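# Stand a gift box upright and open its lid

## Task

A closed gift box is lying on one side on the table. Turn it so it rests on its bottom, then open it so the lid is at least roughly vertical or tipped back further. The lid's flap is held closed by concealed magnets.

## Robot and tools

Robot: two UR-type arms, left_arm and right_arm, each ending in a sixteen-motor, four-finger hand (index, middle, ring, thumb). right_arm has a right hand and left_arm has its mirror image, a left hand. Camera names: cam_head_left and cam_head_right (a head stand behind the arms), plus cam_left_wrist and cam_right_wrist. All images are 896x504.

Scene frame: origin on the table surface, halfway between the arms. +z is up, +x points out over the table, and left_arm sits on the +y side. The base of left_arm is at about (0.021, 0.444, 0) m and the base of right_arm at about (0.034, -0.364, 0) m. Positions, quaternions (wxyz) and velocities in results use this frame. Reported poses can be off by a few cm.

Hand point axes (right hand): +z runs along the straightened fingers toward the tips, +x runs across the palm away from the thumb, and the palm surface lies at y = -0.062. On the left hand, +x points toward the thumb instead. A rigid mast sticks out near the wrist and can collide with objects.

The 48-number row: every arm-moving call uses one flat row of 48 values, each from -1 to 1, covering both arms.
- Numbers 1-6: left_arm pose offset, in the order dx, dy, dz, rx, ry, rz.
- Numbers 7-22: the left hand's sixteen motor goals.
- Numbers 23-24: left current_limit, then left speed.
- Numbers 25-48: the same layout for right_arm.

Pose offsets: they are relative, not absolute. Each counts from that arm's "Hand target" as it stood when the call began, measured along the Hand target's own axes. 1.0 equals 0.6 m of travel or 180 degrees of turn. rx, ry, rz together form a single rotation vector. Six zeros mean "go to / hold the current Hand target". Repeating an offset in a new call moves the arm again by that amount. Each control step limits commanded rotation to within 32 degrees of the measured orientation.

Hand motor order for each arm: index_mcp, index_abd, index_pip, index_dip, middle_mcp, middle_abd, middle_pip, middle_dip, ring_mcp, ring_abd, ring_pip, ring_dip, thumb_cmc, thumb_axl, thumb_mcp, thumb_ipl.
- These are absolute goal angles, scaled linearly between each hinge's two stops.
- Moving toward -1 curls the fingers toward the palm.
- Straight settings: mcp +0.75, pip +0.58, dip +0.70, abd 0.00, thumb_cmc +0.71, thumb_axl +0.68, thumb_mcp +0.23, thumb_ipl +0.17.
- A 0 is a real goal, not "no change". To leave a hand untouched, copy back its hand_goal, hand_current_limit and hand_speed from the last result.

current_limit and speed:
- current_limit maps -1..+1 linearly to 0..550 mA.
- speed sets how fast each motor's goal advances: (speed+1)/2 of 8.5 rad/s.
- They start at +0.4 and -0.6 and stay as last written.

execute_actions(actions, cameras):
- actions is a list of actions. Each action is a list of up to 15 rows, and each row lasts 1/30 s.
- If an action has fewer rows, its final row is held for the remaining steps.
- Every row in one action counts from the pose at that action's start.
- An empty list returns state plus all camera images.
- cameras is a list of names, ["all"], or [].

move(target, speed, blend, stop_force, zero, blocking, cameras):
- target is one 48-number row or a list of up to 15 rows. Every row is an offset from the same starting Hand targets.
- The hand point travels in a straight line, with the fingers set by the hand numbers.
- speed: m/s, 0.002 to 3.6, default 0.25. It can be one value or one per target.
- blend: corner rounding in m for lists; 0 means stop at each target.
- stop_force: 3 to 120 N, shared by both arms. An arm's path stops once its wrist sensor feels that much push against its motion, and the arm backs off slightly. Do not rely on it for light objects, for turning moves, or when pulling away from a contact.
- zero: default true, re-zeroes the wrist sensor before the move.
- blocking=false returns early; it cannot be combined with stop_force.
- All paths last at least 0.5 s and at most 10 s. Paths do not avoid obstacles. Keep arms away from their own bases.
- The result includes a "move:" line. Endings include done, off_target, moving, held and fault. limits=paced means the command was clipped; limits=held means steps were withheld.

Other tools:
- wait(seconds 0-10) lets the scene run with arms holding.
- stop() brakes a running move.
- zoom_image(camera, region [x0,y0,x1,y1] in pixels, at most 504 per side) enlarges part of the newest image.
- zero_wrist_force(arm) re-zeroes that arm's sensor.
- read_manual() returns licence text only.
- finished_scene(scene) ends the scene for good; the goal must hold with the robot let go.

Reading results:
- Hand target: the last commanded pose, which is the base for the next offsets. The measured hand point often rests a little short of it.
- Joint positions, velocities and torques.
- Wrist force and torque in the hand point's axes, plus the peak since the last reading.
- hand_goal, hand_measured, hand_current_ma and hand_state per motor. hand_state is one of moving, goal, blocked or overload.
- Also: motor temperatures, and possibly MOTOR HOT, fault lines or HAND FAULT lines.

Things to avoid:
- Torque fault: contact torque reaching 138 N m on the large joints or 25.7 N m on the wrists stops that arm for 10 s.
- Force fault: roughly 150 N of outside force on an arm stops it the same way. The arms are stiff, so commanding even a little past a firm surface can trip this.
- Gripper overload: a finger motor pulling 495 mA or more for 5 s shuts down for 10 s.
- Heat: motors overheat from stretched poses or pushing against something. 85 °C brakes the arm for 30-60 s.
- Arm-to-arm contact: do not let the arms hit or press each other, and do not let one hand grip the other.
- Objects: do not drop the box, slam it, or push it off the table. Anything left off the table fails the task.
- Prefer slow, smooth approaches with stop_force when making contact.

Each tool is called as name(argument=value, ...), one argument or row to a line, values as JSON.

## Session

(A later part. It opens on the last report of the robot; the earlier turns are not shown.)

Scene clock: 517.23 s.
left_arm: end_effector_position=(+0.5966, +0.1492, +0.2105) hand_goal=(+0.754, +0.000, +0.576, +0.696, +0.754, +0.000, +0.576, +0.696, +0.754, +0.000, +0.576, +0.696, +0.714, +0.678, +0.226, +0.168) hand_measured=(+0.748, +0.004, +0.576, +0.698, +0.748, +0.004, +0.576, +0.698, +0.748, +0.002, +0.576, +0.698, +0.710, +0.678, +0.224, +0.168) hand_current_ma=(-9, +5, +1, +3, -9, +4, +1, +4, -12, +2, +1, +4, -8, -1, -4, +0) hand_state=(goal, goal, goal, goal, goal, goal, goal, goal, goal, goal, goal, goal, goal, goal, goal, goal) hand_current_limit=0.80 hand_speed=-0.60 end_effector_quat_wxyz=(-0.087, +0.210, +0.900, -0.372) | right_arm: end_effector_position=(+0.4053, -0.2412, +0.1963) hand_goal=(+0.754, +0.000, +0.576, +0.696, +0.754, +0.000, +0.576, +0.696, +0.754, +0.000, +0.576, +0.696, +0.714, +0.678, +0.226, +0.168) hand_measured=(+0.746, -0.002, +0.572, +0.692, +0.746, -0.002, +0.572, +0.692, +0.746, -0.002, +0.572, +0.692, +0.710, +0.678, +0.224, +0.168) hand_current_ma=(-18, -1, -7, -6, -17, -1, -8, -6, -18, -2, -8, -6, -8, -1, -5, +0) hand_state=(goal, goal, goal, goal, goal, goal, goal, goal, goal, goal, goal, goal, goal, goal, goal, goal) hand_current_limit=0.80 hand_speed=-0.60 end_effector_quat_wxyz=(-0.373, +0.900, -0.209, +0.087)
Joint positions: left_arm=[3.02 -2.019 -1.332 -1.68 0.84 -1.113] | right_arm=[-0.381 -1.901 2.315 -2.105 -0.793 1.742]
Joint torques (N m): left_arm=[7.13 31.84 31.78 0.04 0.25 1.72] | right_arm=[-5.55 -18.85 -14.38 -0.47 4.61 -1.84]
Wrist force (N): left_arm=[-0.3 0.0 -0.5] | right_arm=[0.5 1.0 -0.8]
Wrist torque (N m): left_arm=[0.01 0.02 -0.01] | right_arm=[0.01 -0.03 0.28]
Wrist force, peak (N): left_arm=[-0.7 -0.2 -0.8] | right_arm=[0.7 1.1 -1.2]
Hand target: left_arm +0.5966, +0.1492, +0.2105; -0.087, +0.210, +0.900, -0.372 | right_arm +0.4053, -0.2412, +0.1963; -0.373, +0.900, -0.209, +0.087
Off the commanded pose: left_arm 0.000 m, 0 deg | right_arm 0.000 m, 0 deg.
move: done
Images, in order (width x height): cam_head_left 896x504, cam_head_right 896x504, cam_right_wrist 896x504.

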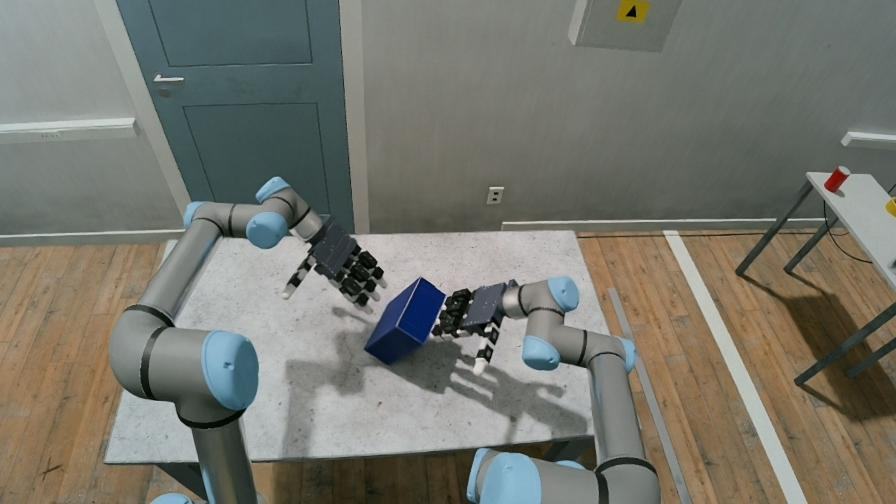

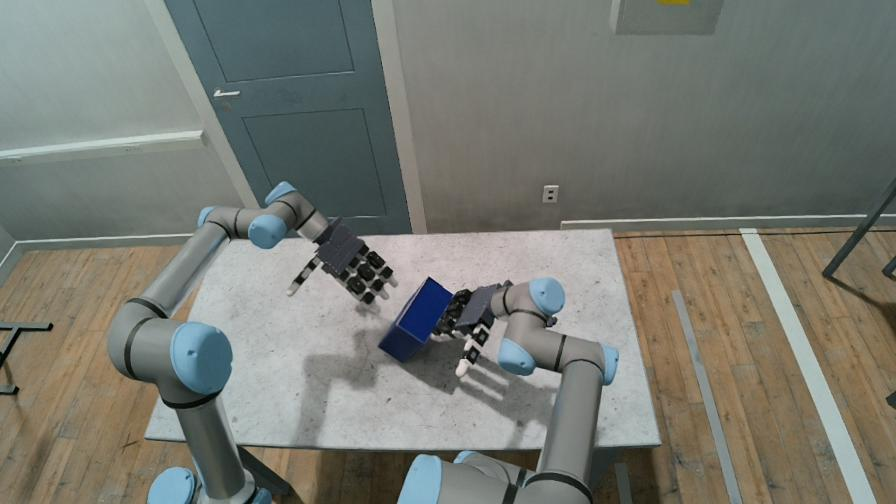

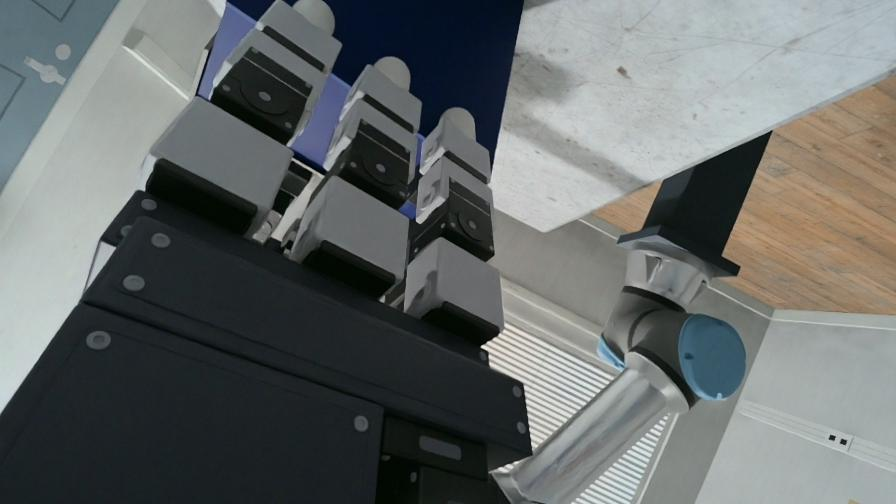

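move(
  target=[
    [0,0.0,0.0,0,0,0,0.754,0,0.576,0.696,0.754,0,0.576,0.696,0.754,0,0.576,0.696,0.714,0.678,0.226,0.168,0.8,-0.6,0,0.0397,0.0293,0,0,0,0.754,0,0.576,0.696,0.754,0,0.576,0.696,0.754,0,0.576,0.696,0.714,0.678,0.226,0.168,0.8,-0.6],
    [0,0.0,0.0,0,0,0,0.754,0,0.576,0.696,0.754,0,0.576,0.696,0.754,0,0.576,0.696,0.714,0.678,0.226,0.168,0.8,-0.6,0,0.0919,0.0271,0,0,0,0.754,0,0.576,0.696,0.754,0,0.576,0.696,0.754,0,0.576,0.696,0.714,0.678,0.226,0.168,0.8,-0.6],
    [0,0.0,0.0,0,0,0,0.754,0,0.576,0.696,0.754,0,0.576,0.696,0.754,0,0.576,0.696,0.714,0.678,0.226,0.168,0.8,-0.6,0,0.1575,0.0325,0,0,0,0.754,0,0.576,0.696,0.754,0,0.576,0.696,0.754,0,0.576,0.696,0.714,0.678,0.226,0.168,0.8,-0.6],
  ],
  speed=0.04,
  blend=[0.005,0.005,0],
  cameras=["cam_head_left","cam_head_right","cam_right_wrist"],
)

zoom_image(
  camera="cam_head_left",
  region=[330, 230, 510, 400],
)

Scene clock: 544.20 s.
left_arm: end_effector_position=(+0.5966, +0.1492, +0.2105) hand_goal=(+0.754, +0.000, +0.576, +0.696, +0.754, +0.000, +0.576, +0.696, +0.754, +0.000, +0.576, +0.696, +0.714, +0.678, +0.226, +0.168) hand_measured=(+0.748, +0.004, +0.576, +0.698, +0.748, +0.004, +0.576, +0.698, +0.748, +0.002, +0.576, +0.698, +0.710, +0.678, +0.224, +0.168) hand_current_ma=(-9, +5, +1, +3, -9, +4, +1, +4, -12, +2, +1, +4, -8, -1, -4, +0) hand_state=(goal, goal, goal, goal, goal, goal, goal, goal, goal, goal, goal, goal, goal, goal, goal, goal) hand_current_limit=0.80 hand_speed=-0.60 end_effector_quat_wxyz=(-0.087, +0.210, +0.900, -0.372) | right_arm: end_effector_position=(+0.3820, -0.2888, +0.1157) hand_goal=(+0.754, +0.000, +0.576, +0.696, +0.754, +0.000, +0.576, +0.696, +0.754, +0.000, +0.576, +0.696, +0.714, +0.678, +0.226, +0.168) hand_measured=(+0.744, +0.000, +0.574, +0.692, +0.744, +0.000, +0.572, +0.692, +0.742, -0.002, +0.572, +0.692, +0.710, +0.678, +0.224, +0.168) hand_current_ma=(-24, +0, -3, -6, -25, -1, -7, -6, -28, -2, -9, -6, -8, -1, -5, +0) hand_state=(goal, goal, goal, goal, goal, goal, goal, goal, goal, goal, goal, goal, goal, goal, goal, goal) hand_current_limit=0.80 hand_speed=-0.60 end_effector_quat_wxyz=(-0.373, +0.900, -0.209, +0.087)
Joint positions: left_arm=[3.02 -2.019 -1.332 -1.68 0.84 -1.113] | right_arm=[-0.554 -1.87 2.482 -2.132 -0.787 1.499]
Joint torques (N m): left_arm=[7.84 32.56 31.48 -0.09 0.03 1.5] | right_arm=[-6.4 6.25 -12.13 -0.48 -1.16 -1.86]
Wrist force (N): left_arm=[-0.3 -0.4 -0.6] | right_arm=[0.3 1.5 -0.5]
Wrist torque (N m): left_arm=[-0.02 0.02 0.01] | right_arm=[-0.13 -0.01 0.26]
Wrist force, peak (N): left_arm=[-0.7 -0.4 -0.7] | right_arm=[-0.2 0.6 -3.6]
Hand target: left_arm +0.5966, +0.1492, +0.2105; -0.087, +0.210, +0.900, -0.372 | right_arm +0.3820, -0.2888, +0.1157; -0.373, +0.900, -0.209, +0.087
Off the commanded pose: left_arm 0.000 m, 0 deg | right_arm 0.000 m, 0 deg.
move: done
Images, in order (width x height): cam_head_left 896x504, cam_head_right 896x504, cam_right_wrist 896x504.

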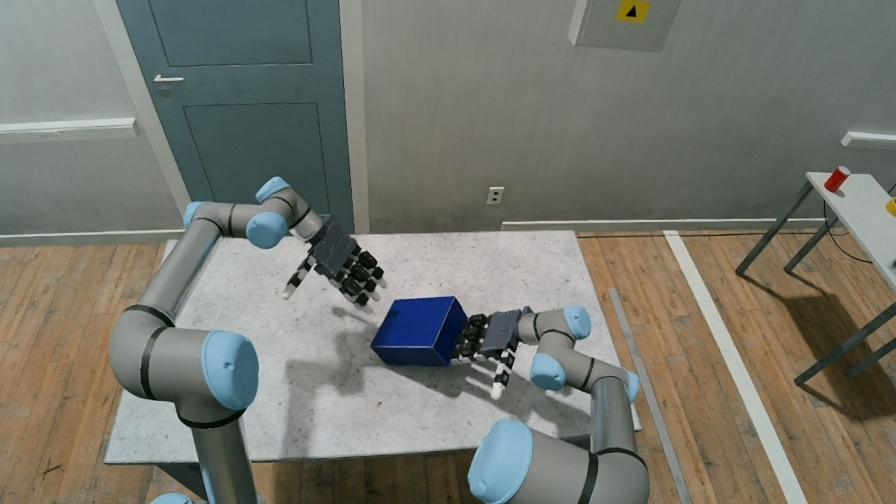

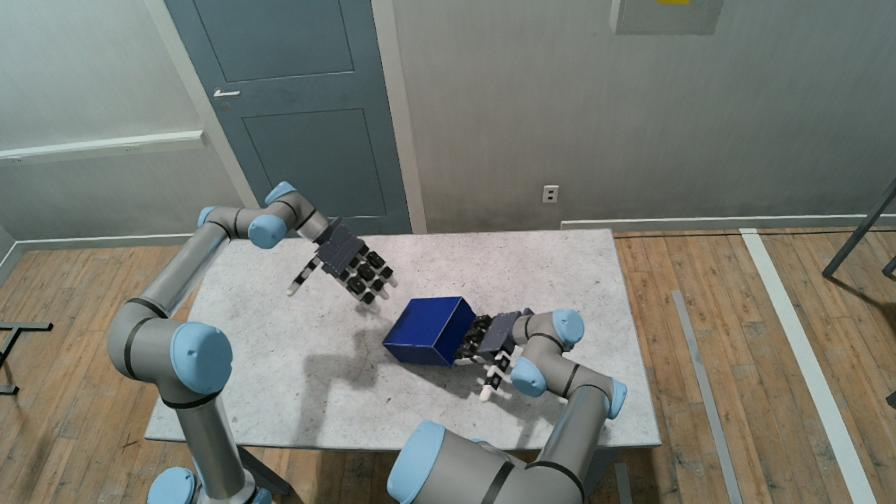

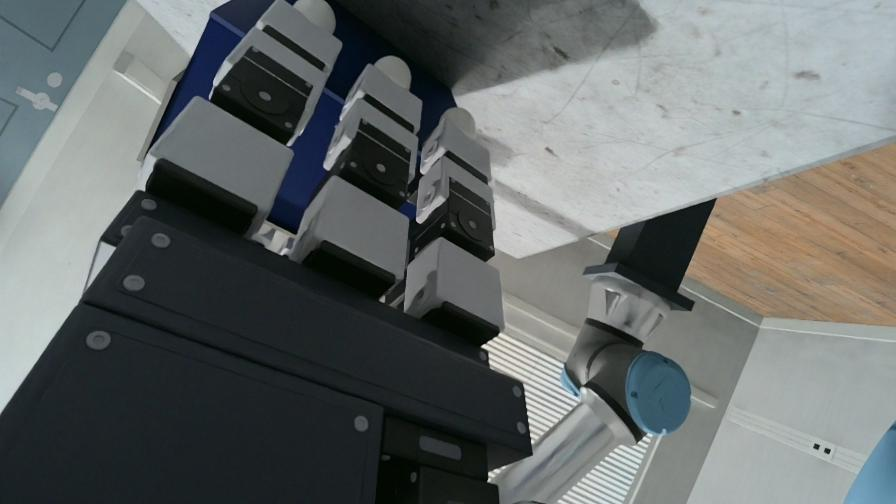

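Scaled by 2.800 from the camera's 896x504 image, which has a finer 1280x720 frame.

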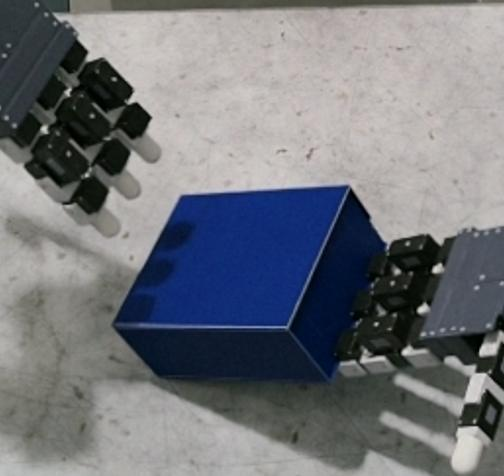

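move(
  target=[
    [0,0.0,0.0,0,0,0,0.754,0,0.576,0.696,0.754,0,0.576,0.696,0.754,0,0.576,0.696,0.714,0.678,0.226,0.168,0.8,-0.6,0,0.0585,0.0162,0,0,0,0.754,0,0.576,0.696,0.754,0,0.576,0.696,0.754,0,0.576,0.696,0.714,0.678,0.226,0.168,0.8,-0.6],
    [0,0.0,0.0,0,0,0,0.754,0,0.576,0.696,0.754,0,0.576,0.696,0.754,0,0.576,0.696,0.714,0.678,0.226,0.168,0.8,-0.6,0,0.1037,0.0353,0,0,0,0.754,0,0.576,0.696,0.754,0,0.576,0.696,0.754,0,0.576,0.696,0.714,0.678,0.226,0.168,0.8,-0.6],
  ],
  speed=0.04,
  blend=[0.005,0],
  cameras=["cam_head_left","cam_right_wrist"],
)

zoom_image(
  camera="cam_head_left",
  region=[330, 230, 510, 400],
)

Scene clock: 559.80 s.
left_arm: end_effector_position=(+0.5966, +0.1492, +0.2105) hand_goal=(+0.754, +0.000, +0.576, +0.696, +0.754, +0.000, +0.576, +0.696, +0.754, +0.000, +0.576, +0.696, +0.714, +0.678, +0.226, +0.168) hand_measured=(+0.748, +0.004, +0.576, +0.698, +0.748, +0.004, +0.576, +0.698, +0.748, +0.002, +0.576, +0.698, +0.710, +0.678, +0.224, +0.168) hand_current_ma=(-9, +5, +1, +3, -9, +4, +1, +4, -12, +2, +1, +4, -8, -1, -4, +0) hand_state=(goal, goal, goal, goal, goal, goal, goal, goal, goal, goal, goal, goal, goal, goal, goal, goal) hand_current_limit=0.80 hand_speed=-0.60 end_effector_quat_wxyz=(-0.087, +0.210, +0.900, -0.372) | right_arm: end_effector_position=(+0.3692, -0.3149, +0.0568) hand_goal=(+0.754, +0.000, +0.576, +0.696, +0.754, +0.000, +0.576, +0.696, +0.754, +0.000, +0.576, +0.696, +0.714, +0.678, +0.226, +0.168) hand_measured=(+0.740, +0.000, +0.574, +0.692, +0.740, +0.000, +0.572, +0.692, +0.740, -0.002, +0.572, +0.692, +0.710, +0.678, +0.224, +0.168) hand_current_ma=(-33, +0, -4, -6, -33, -1, -7, -6, -34, -2, -9, -6, -8, -1, -5, +0) hand_state=(goal, goal, goal, goal, goal, goal, goal, goal, goal, goal, goal, goal, goal, goal, goal, goal) hand_current_limit=0.80 hand_speed=-0.60 end_effector_quat_wxyz=(-0.373, +0.900, -0.209, +0.087)
Joint positions: left_arm=[3.02 -2.019 -1.332 -1.68 0.84 -1.113] | right_arm=[-0.653 -1.766 2.581 -2.237 -0.797 1.359]
Joint torques (N m): left_arm=[7.88 31.37 31.15 0.22 -0.07 1.85] | right_arm=[-5.72 5.27 -10.15 -3.9 -1.18 -1.75]
Wrist force (N): left_arm=[-0.4 -0.1 -0.7] | right_arm=[0.0 2.3 -0.6]
Wrist torque (N m): left_arm=[0.02 0.03 -0.02] | right_arm=[-0.11 0.07 0.26]
Wrist force, peak (N): left_arm=[-0.8 -0.5 -0.7] | right_arm=[-0.1 3.0 0.0]
Hand target: left_arm +0.5966, +0.1492, +0.2105; -0.087, +0.210, +0.900, -0.372 | right_arm +0.3692, -0.3149, +0.0567; -0.373, +0.900, -0.209, +0.087
Off the commanded pose: left_arm 0.000 m, 0 deg | right_arm 0.000 m, 0 deg.
move: done
Images, in order (width x height): cam_head_left 896x504, cam_right_wrist 896x504.

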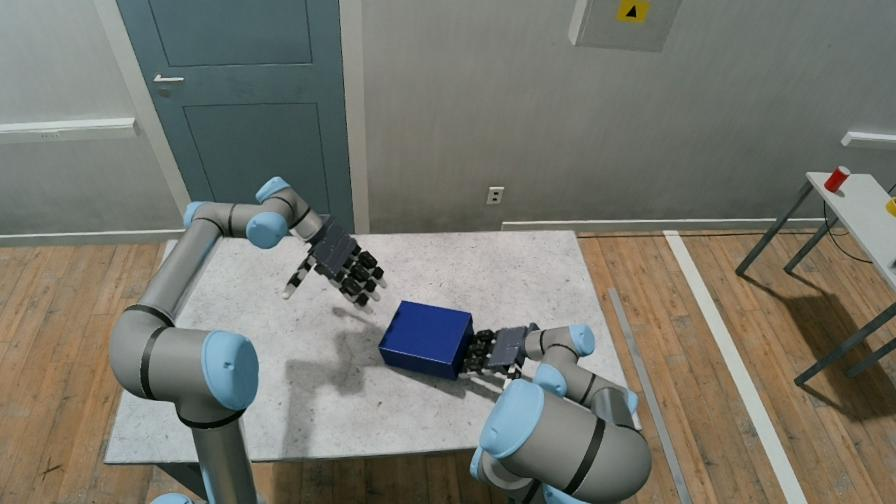

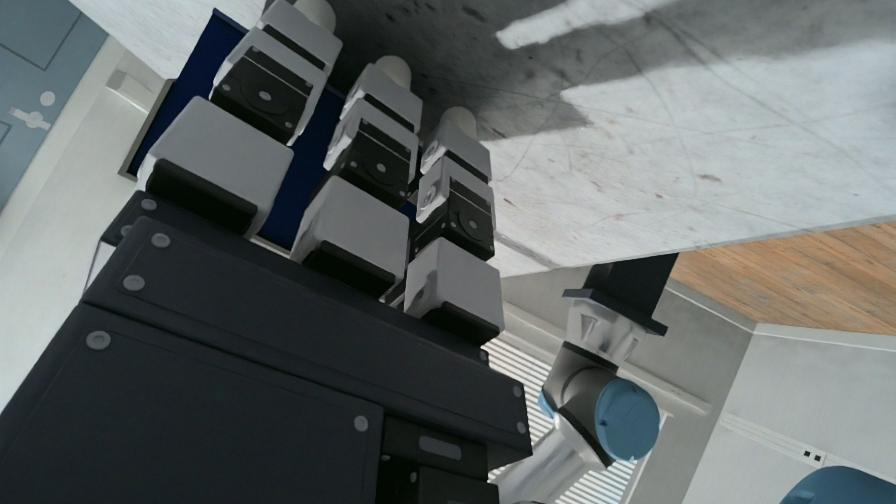

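Scaled by 2.800 from the camera's 896x504 image, which has a finer 1280x720 frame.

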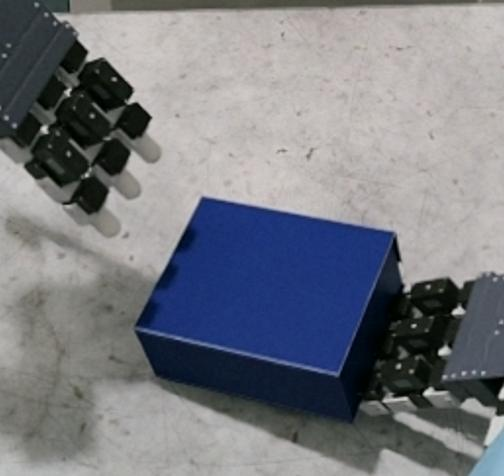

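move(
  target=[
    [0,0.0,0.0,0,0,0,0.754,0,0.576,0.696,0.754,0,0.576,0.696,0.754,0,0.576,0.696,0.714,0.678,0.226,0.168,0.8,-0.6,0,0.0233,0.013,0,0,0,0.754,0,0.576,0.696,0.754,0,0.576,0.696,0.754,0,0.576,0.696,0.714,0.678,0.226,0.168,0.8,-0.6],
    [0,0.0,0.0,0,0,0,0.754,0,0.576,0.696,0.754,0,0.576,0.696,0.754,0,0.576,0.696,0.714,0.678,0.226,0.168,0.8,-0.6,0,0.0823,-0.046,0,0,0,0.754,0,0.576,0.696,0.754,0,0.576,0.696,0.754,0,0.576,0.696,0.714,0.678,0.226,0.168,0.8,-0.6],
  ],
  speed=0.04,
  cameras=["cam_head_left","cam_right_wrist"],
)

zoom_image(
  camera="cam_head_left",
  region=[330, 230, 510, 400],
)

Scene clock: 573.77 s.
left_arm: end_effector_position=(+0.5966, +0.1492, +0.2105) hand_goal=(+0.754, +0.000, +0.576, +0.696, +0.754, +0.000, +0.576, +0.696, +0.754, +0.000, +0.576, +0.696, +0.714, +0.678, +0.226, +0.168) hand_measured=(+0.748, +0.004, +0.576, +0.698, +0.748, +0.004, +0.576, +0.698, +0.748, +0.002, +0.576, +0.698, +0.710, +0.678, +0.224, +0.168) hand_current_ma=(-9, +5, +1, +3, -9, +4, +1, +4, -12, +2, +1, +4, -8, -1, -4, +0) hand_state=(goal, goal, goal, goal, goal, goal, goal, goal, goal, goal, goal, goal, goal, goal, goal, goal) hand_current_limit=0.80 hand_speed=-0.60 end_effector_quat_wxyz=(-0.087, +0.210, +0.900, -0.372) | right_arm: end_effector_position=(+0.3452, -0.3637, +0.0413) hand_goal=(+0.754, +0.000, +0.576, +0.696, +0.754, +0.000, +0.576, +0.696, +0.754, +0.000, +0.576, +0.696, +0.714, +0.678, +0.226, +0.168) hand_measured=(+0.738, +0.000, +0.572, +0.692, +0.740, +0.000, +0.570, +0.692, +0.738, -0.002, +0.570, +0.692, +0.710, +0.678, +0.224, +0.168) hand_current_ma=(-41, +0, -9, -6, -39, -1, -11, -6, -39, -2, -10, -6, -8, -1, -5, +0) hand_state=(goal, goal, goal, goal, goal, goal, goal, goal, goal, goal, goal, goal, goal, goal, goal, goal) hand_current_limit=0.80 hand_speed=-0.60 end_effector_quat_wxyz=(-0.373, +0.900, -0.209, +0.087)
Joint positions: left_arm=[3.02 -2.019 -1.332 -1.68 0.84 -1.113] | right_arm=[-0.843 -1.795 2.596 -2.05 -0.841 1.107]
Joint torques (N m): left_arm=[6.56 33.08 30.72 0.29 -0.37 1.34] | right_arm=[-5.83 -18.3 -28.63 -0.04 -1.64 -1.82]
Wrist force (N): left_arm=[-0.4 -0.2 -0.7] | right_arm=[0.1 0.9 -1.3]
Wrist torque (N m): left_arm=[0.02 0.03 -0.01] | right_arm=[0.05 0.09 0.17]
Wrist force, peak (N): left_arm=[-0.8 0.0 -0.9] | right_arm=[0.0 3.3 0.0]
Hand target: left_arm +0.5966, +0.1492, +0.2105; -0.087, +0.210, +0.900, -0.372 | right_arm +0.3452, -0.3638, +0.0413; -0.373, +0.900, -0.209, +0.087
Off the commanded pose: left_arm 0.000 m, 0 deg | right_arm 0.000 m, 0 deg.
move: done
Images, in order (width x height): cam_head_left 896x504, cam_right_wrist 896x504.

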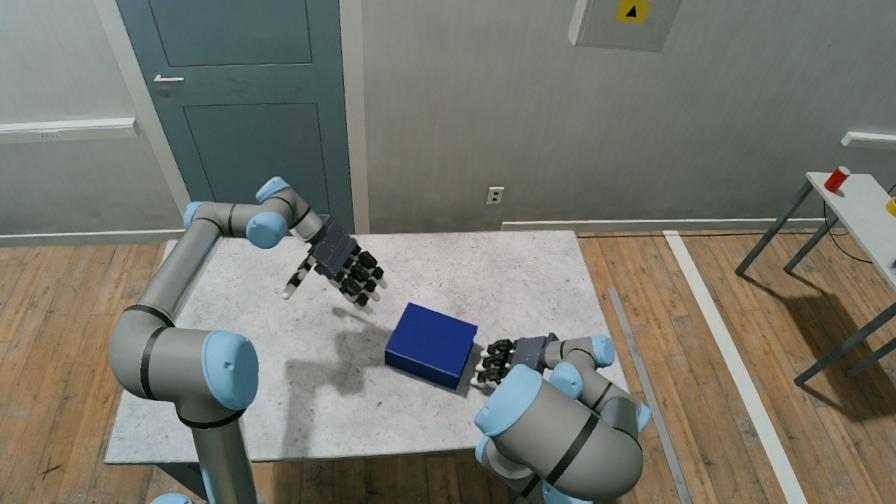

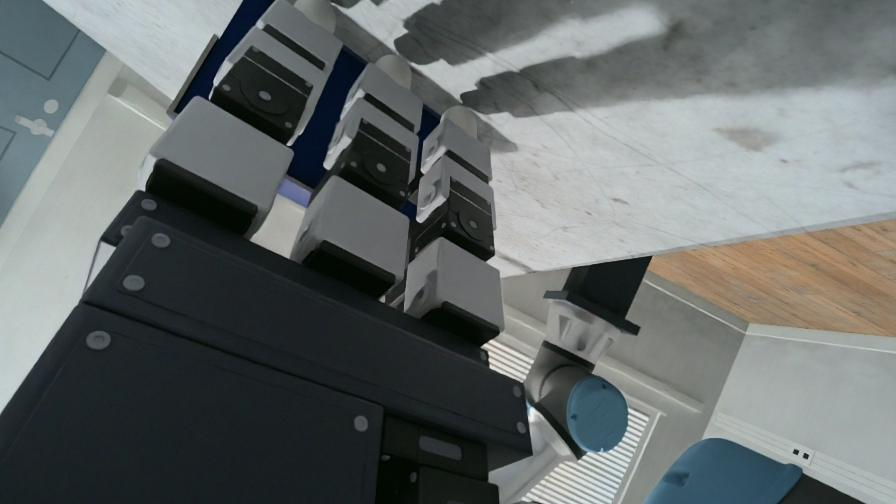

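Scaled by 2.800 from the camera's 896x504 image, which has a finer 1280x720 frame.

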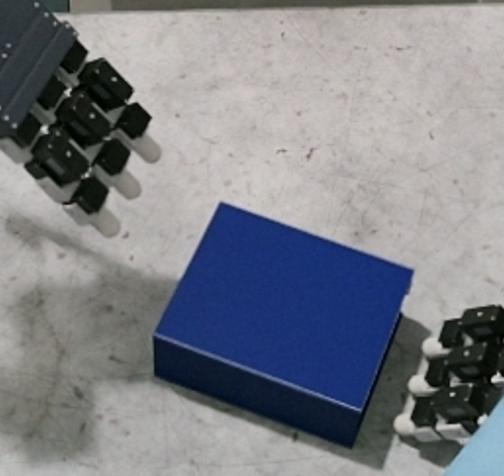

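move(
  target=[0,0.0,0.0,0,0,0,0.754,0,0.576,0.696,0.754,0,0.576,0.696,0.754,0,0.576,0.696,0.714,0.678,0.226,0.168,0.8,-0.6,0,-0.353,-0.353,-0.25,0,0,0.754,0,0.576,0.696,0.754,0,0.576,0.696,0.754,0,0.576,0.696,0.714,0.678,0.226,0.168,0.8,-0.6],
)

move(
  target=[0,0.0,0.0,0,0,0,0.754,0,0.576,0.696,0.754,0,0.576,0.696,0.754,0,0.576,0.696,0.714,0.678,0.226,0.168,0.8,-0.6,0.78,-0.207,0.235,0.0872,-0.0872,-0.4945,0.754,0,0.576,0.696,0.754,0,0.576,0.696,0.754,0,0.576,0.696,0.714,0.678,0.226,0.168,0.8,-0.6],
  cameras=["all"],
)

zoom_image(
  camera="cam_right_wrist",
  region=[0, 0, 300, 250],
)

zoom_image(
  camera="cam_head_left",
  region=[330, 230, 510, 400],
)

zoom_image(
  camera="cam_head_right",
  region=[330, 230, 510, 400],
)

Scene clock: 626.50 s.
left_arm: end_effector_position=(+0.5966, +0.1492, +0.2105) hand_goal=(+0.754, +0.000, +0.576, +0.696, +0.754, +0.000, +0.576, +0.696, +0.754, +0.000, +0.576, +0.696, +0.714, +0.678, +0.226, +0.168) hand_measured=(+0.748, +0.004, +0.576, +0.698, +0.748, +0.004, +0.576, +0.698, +0.748, +0.002, +0.576, +0.698, +0.710, +0.678, +0.224, +0.168) hand_current_ma=(-9, +5, +1, +3, -9, +4, +1, +4, -12, +2, +1, +4, -8, -1, -4, +0) hand_state=(goal, goal, goal, goal, goal, goal, goal, goal, goal, goal, goal, goal, goal, goal, goal, goal) hand_current_limit=0.80 hand_speed=-0.60 end_effector_quat_wxyz=(-0.087, +0.210, +0.900, -0.372) | right_arm: end_effector_position=(+0.3452, -0.3638, +0.3407) hand_goal=(+0.754, +0.000, +0.576, +0.696, +0.754, +0.000, +0.576, +0.696, +0.754, +0.000, +0.576, +0.696, +0.714, +0.678, +0.226, +0.168) hand_measured=(+0.748, +0.000, +0.574, +0.694, +0.750, +0.000, +0.572, +0.694, +0.750, -0.002, +0.572, +0.692, +0.712, +0.678, +0.224, +0.168) hand_current_ma=(-11, +0, -5, -5, -10, -1, -5, -5, -10, -2, -5, -5, -5, -1, -5, +0) hand_state=(goal, goal, goal, goal, goal, goal, goal, goal, goal, goal, goal, goal, goal, goal, goal, goal) hand_current_limit=0.80 hand_speed=-0.60 end_effector_quat_wxyz=(+0.000, +0.974, -0.226, +0.000)
Joint positions: left_arm=[3.02 -2.019 -1.332 -1.68 0.84 -1.113] | right_arm=[-0.233 -1.911 1.893 -1.553 -1.571 1.84]
Joint torques (N m): left_arm=[7.43 32.89 31.41 0.19 -0.52 1.6] | right_arm=[7.06 4.91 -35.22 -0.27 -3.08 2.41]
Wrist force (N): left_arm=[-0.4 -0.6 -0.8] | right_arm=[0.3 -0.8 -0.4]
Wrist torque (N m): left_arm=[-0.02 0.03 0.00] | right_arm=[-0.08 -0.06 0.01]
Wrist force, peak (N): left_arm=[-0.8 -0.4 -0.6] | right_arm=[0.0 1.7 -1.2]
Hand target: left_arm +0.5966, +0.1492, +0.2105; -0.087, +0.210, +0.900, -0.372 | right_arm +0.3452, -0.3638, +0.3408; +0.000, +0.974, -0.226, +0.000
Off the commanded pose: left_arm 0.000 m, 0 deg | right_arm 0.000 m, 0 deg.
move: done

Scene clock: 630.63 s.
left_arm: end_effector_position=(+0.5966, +0.1492, +0.2105) hand_goal=(+0.754, +0.000, +0.576, +0.696, +0.754, +0.000, +0.576, +0.696, +0.754, +0.000, +0.576, +0.696, +0.714, +0.678, +0.226, +0.168) hand_measured=(+0.748, +0.004, +0.576, +0.698, +0.748, +0.004, +0.576, +0.698, +0.748, +0.002, +0.576, +0.698, +0.710, +0.678, +0.224, +0.168) hand_current_ma=(-9, +5, +1, +3, -9, +4, +1, +4, -12, +2, +1, +4, -8, -1, -4, +0) hand_state=(goal, goal, goal, goal, goal, goal, goal, goal, goal, goal, goal, goal, goal, goal, goal, goal) hand_current_limit=0.80 hand_speed=-0.60 end_effector_quat_wxyz=(-0.087, +0.210, +0.900, -0.372) | right_arm: end_effector_position=(+0.8200, -0.4584, +0.1998) hand_goal=(+0.754, +0.000, +0.576, +0.696, +0.754, +0.000, +0.576, +0.696, +0.754, +0.000, +0.576, +0.696, +0.714, +0.678, +0.226, +0.168) hand_measured=(+0.748, +0.000, +0.574, +0.694, +0.750, +0.000, +0.572, +0.694, +0.750, -0.002, +0.572, +0.692, +0.712, +0.678, +0.224, +0.168) hand_current_ma=(-10, +0, -5, -5, -9, -1, -5, -5, -9, -2, -5, -5, -5, -1, -5, +0) hand_state=(goal, goal, goal, goal, goal, goal, goal, goal, goal, goal, goal, goal, goal, goal, goal, goal) hand_current_limit=0.80 hand_speed=-0.60 end_effector_quat_wxyz=(-0.147, +0.836, +0.521, -0.092)
Joint positions: left_arm=[3.02 -2.019 -1.332 -1.68 0.84 -1.113] | right_arm=[-0.307 -0.784 0.745 -1.189 -1.504 0.184]
Joint torques (N m): left_arm=[7.48 32.94 30.82 0.41 -0.59 1.51] | right_arm=[-5 -37.88 -34.65 0.33 -2.93 -1.78]
Wrist force (N): left_arm=[-0.6 -0.2 -0.7] | right_arm=[0.2 0.0 -0.9]
Wrist torque (N m): left_arm=[0.02 0.06 -0.03] | right_arm=[0.02 0.10 0.15]
Wrist force, peak (N): left_arm=[-0.9 -0.2 -0.8] | right_arm=[0.6 -0.5 -0.8]
Hand target: left_arm +0.5966, +0.1492, +0.2105; -0.087, +0.210, +0.900, -0.372 | right_arm +0.8201, -0.4584, +0.1998; -0.147, +0.836, +0.521, -0.092
Off the commanded pose: left_arm 0.000 m, 0 deg | right_arm 0.000 m, 0 deg.
move: done

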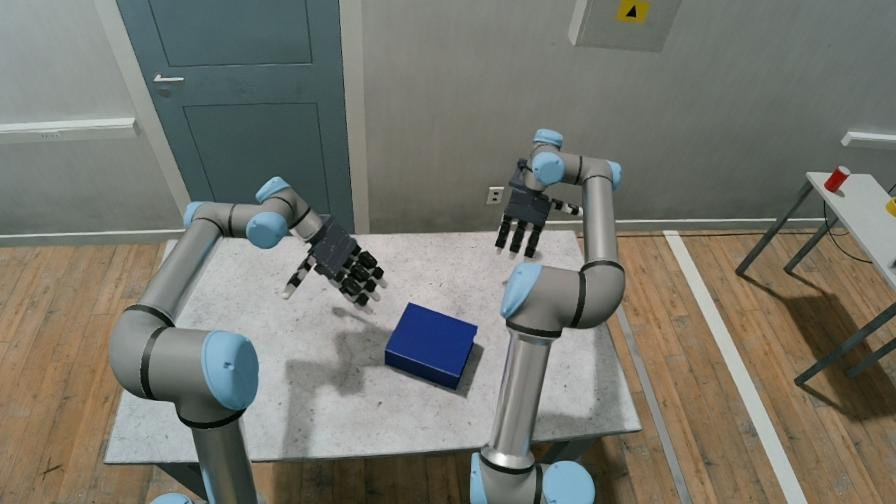

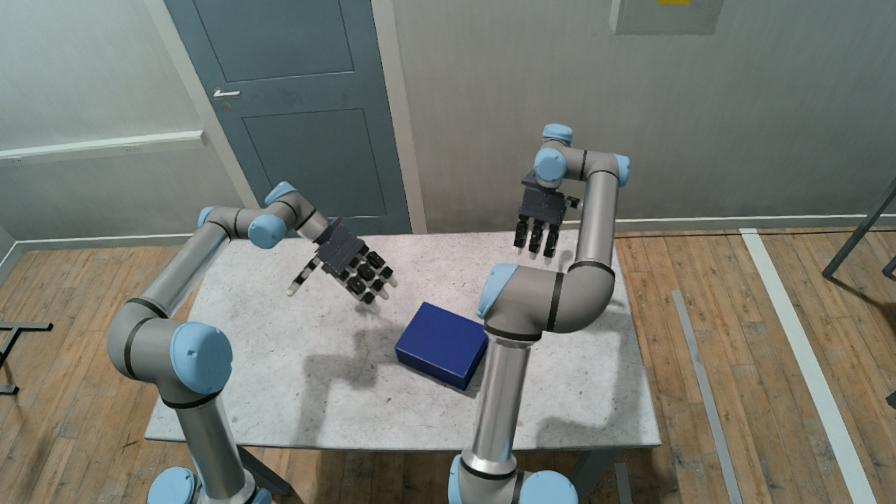

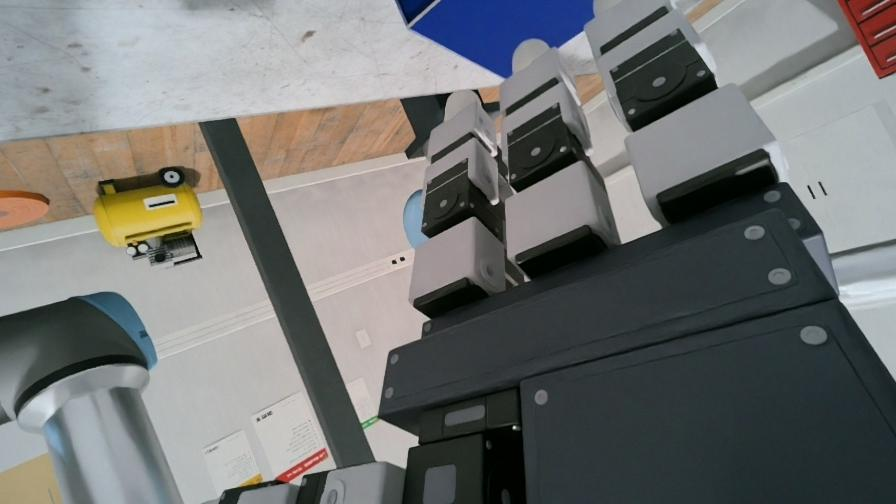

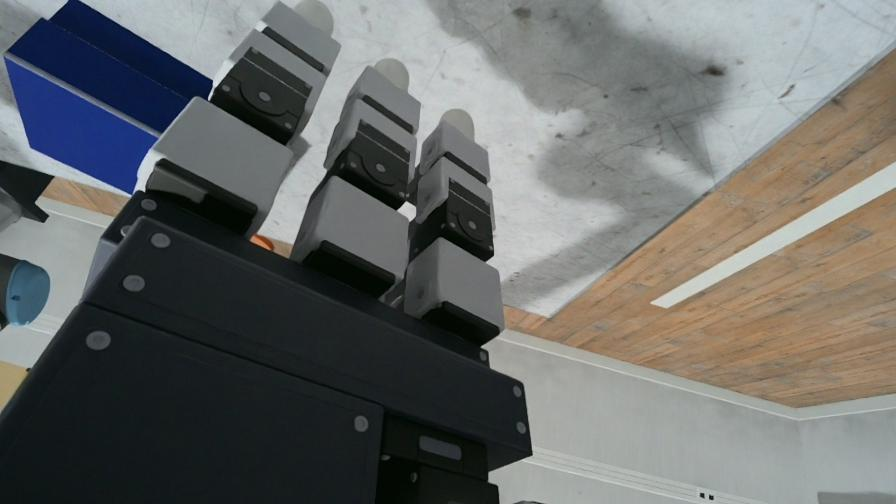

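Scaled by 1.680 from the camera's 896x504 image, which has a finer 1280x720 frame.

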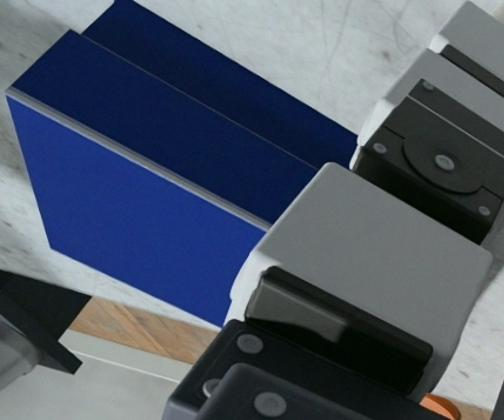

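Scaled by 2.800 from the camera's 896x504 image, which has a finer 1280x720 frame.

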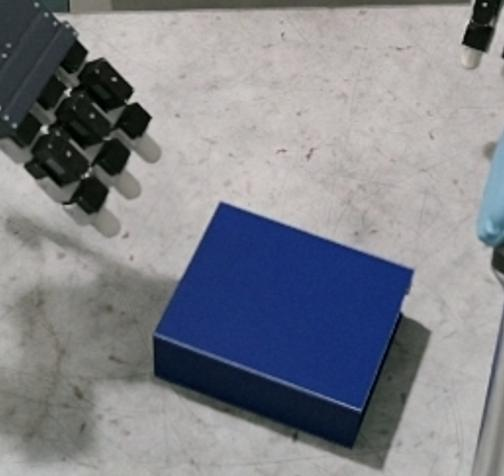

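Scaled by 2.800 from the camera's 896x504 image, which has a finer 1280x720 frame.

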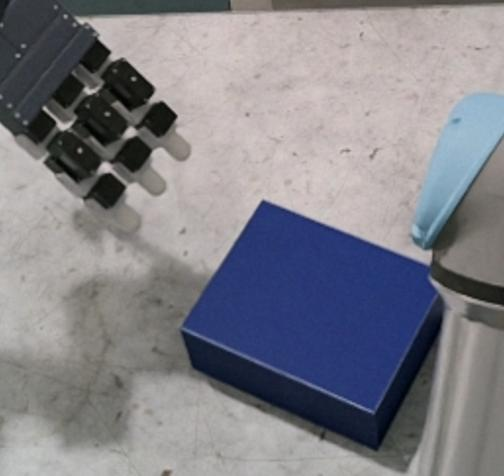

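move(
  target=[
    [0,0.177,-0.177,0,0,0,0.754,0,0.576,0.696,0.754,0,0.576,0.696,0.754,0,0.576,0.696,0.714,0.678,0.226,0.168,0.8,-0.6,0.185,-0.282,-0.128,-0.0872,0.0872,0.4945,0.754,0,0.576,0.696,0.754,0,0.576,0.696,0.754,0,0.576,0.696,0.714,0.678,0.226,0.168,0.8,-0.6],
    [0,0.177,-0.177,0,0,0,0.754,0,0.576,0.696,0.754,0,0.576,0.696,0.754,0,0.576,0.696,0.714,0.678,0.226,0.168,0.8,-0.6,0.301,-0.433,0.0157,0,0.1736,0.984,0.754,0,0.139,0.261,0.754,0,0.139,0.261,0.754,0,0.139,0.261,0.714,0.678,0.226,0.168,0.8,-0.6],
  ],
  cameras=["all"],
)

Scene clock: 737.63 s.
left_arm: end_effector_position=(+0.6631, +0.2839, +0.2105) hand_goal=(+0.754, +0.000, +0.576, +0.696, +0.754, +0.000, +0.576, +0.696, +0.754, +0.000, +0.576, +0.696, +0.714, +0.678, +0.226, +0.168) hand_measured=(+0.748, +0.004, +0.576, +0.698, +0.748, +0.004, +0.576, +0.698, +0.748, +0.002, +0.576, +0.698, +0.710, +0.678, +0.224, +0.168) hand_current_ma=(-9, +5, +1, +3, -9, +4, +1, +4, -12, +2, +1, +4, -8, -1, -4, +0) hand_state=(goal, goal, goal, goal, goal, goal, goal, goal, goal, goal, goal, goal, goal, goal, goal, goal) hand_current_limit=0.80 hand_speed=-0.60 end_effector_quat_wxyz=(-0.087, +0.210, +0.900, -0.372) | right_arm: end_effector_position=(+0.6775, -0.1873, +0.2798) hand_goal=(+0.754, +0.000, +0.140, +0.262, +0.754, +0.000, +0.140, +0.262, +0.754, +0.000, +0.140, +0.262, +0.714, +0.678, +0.226, +0.168) hand_measured=(+0.752, +0.000, +0.144, +0.266, +0.752, +0.000, +0.144, +0.266, +0.752, -0.002, +0.144, +0.266, +0.712, +0.678, +0.224, +0.168) hand_current_ma=(-5, +0, +8, +6, -4, -1, +9, +6, -4, -2, +8, +7, -4, -1, -5, +0) hand_state=(goal, goal, goal, goal, goal, goal, goal, goal, goal, goal, goal, goal, goal, goal, goal, goal) hand_current_limit=0.80 hand_speed=-0.60 end_effector_quat_wxyz=(+0.000, -0.530, +0.848, +0.000)
Joint positions: left_arm=[3.22 -2.118 -1.144 -1.922 0.918 -0.873] | right_arm=[-0.067 -1.039 1.088 -1.621 -1.57 3.574]
Joint torques (N m): left_arm=[7.67 36.48 31.9 -0.41 0.7 1.74] | right_arm=[3.99 -55.49 -16.1 -4.14 -2.91 2.15]
Wrist force (N): left_arm=[-0.2 0.0 -0.6] | right_arm=[0.2 -0.3 -0.2]
Wrist torque (N m): left_arm=[0.01 -0.01 -0.04] | right_arm=[-0.01 0.03 -0.08]
Wrist force, peak (N): left_arm=[-0.5 0.2 -1.2] | right_arm=[0.3 -1.2 -0.3]
Hand target: left_arm +0.6631, +0.2839, +0.2105; -0.087, +0.210, +0.900, -0.372 | right_arm +0.6775, -0.1873, +0.2798; +0.000, -0.530, +0.848, +0.000
Off the commanded pose: left_arm 0.000 m, 0 deg | right_arm 0.000 m, 0 deg.
move: done

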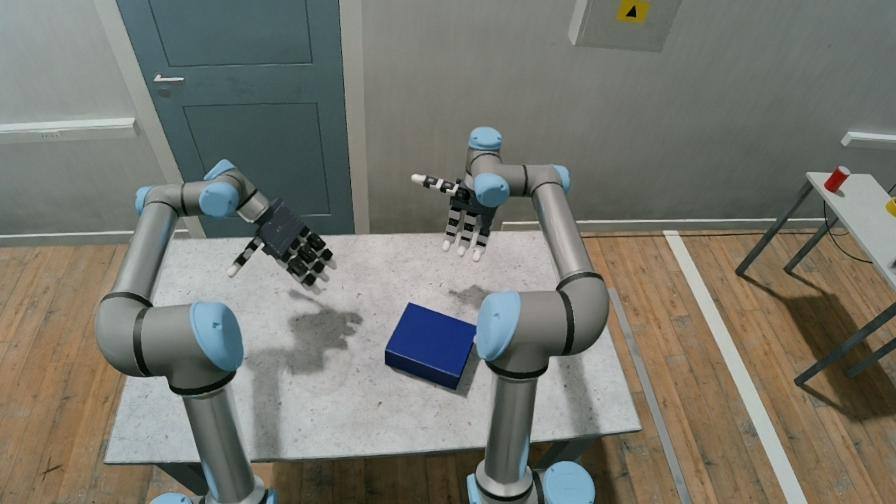

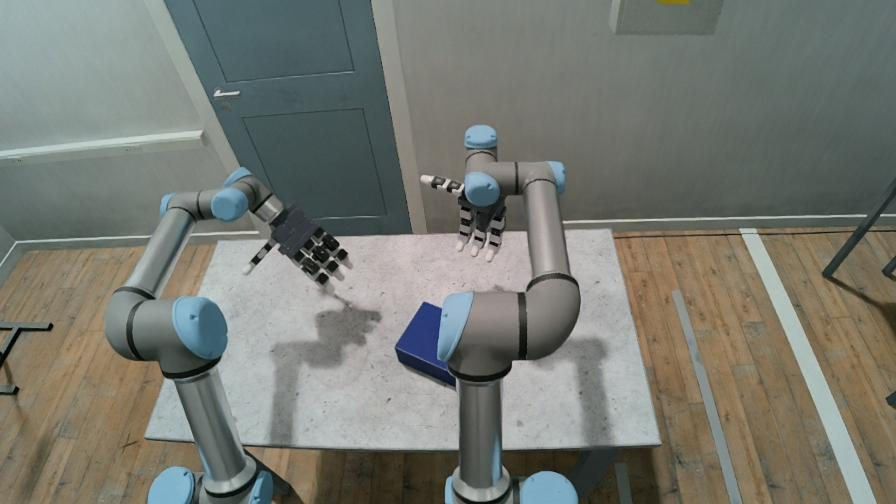

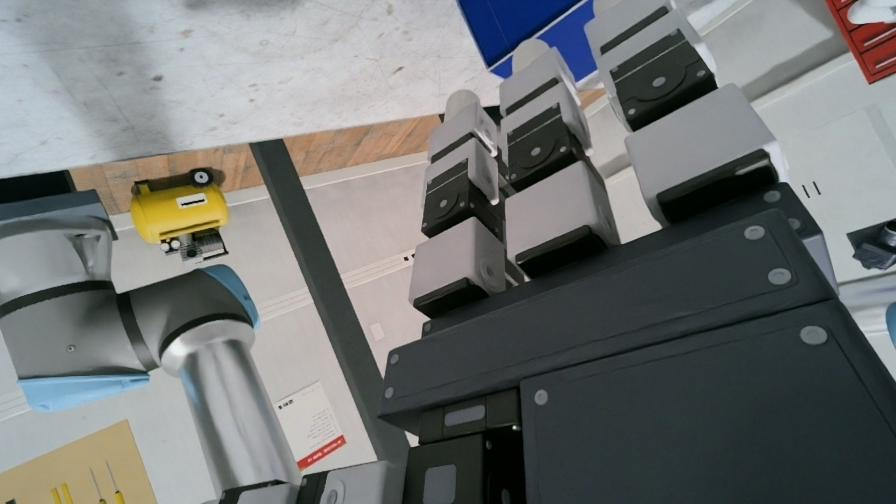

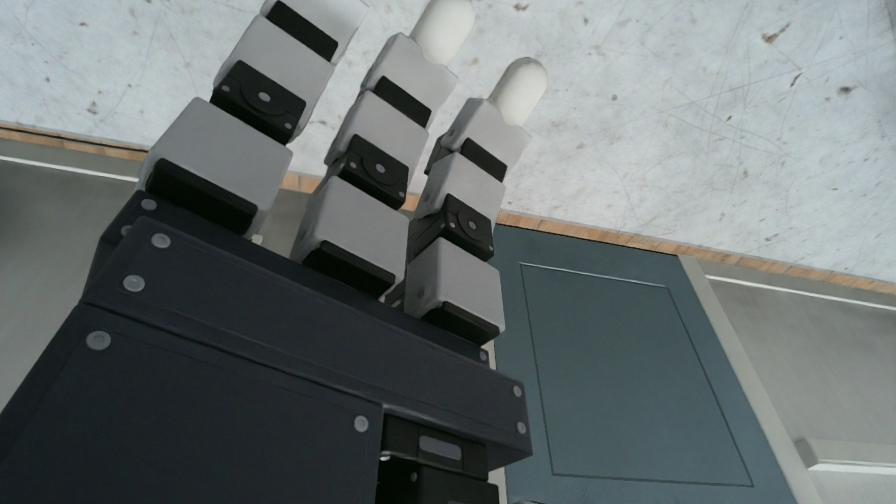

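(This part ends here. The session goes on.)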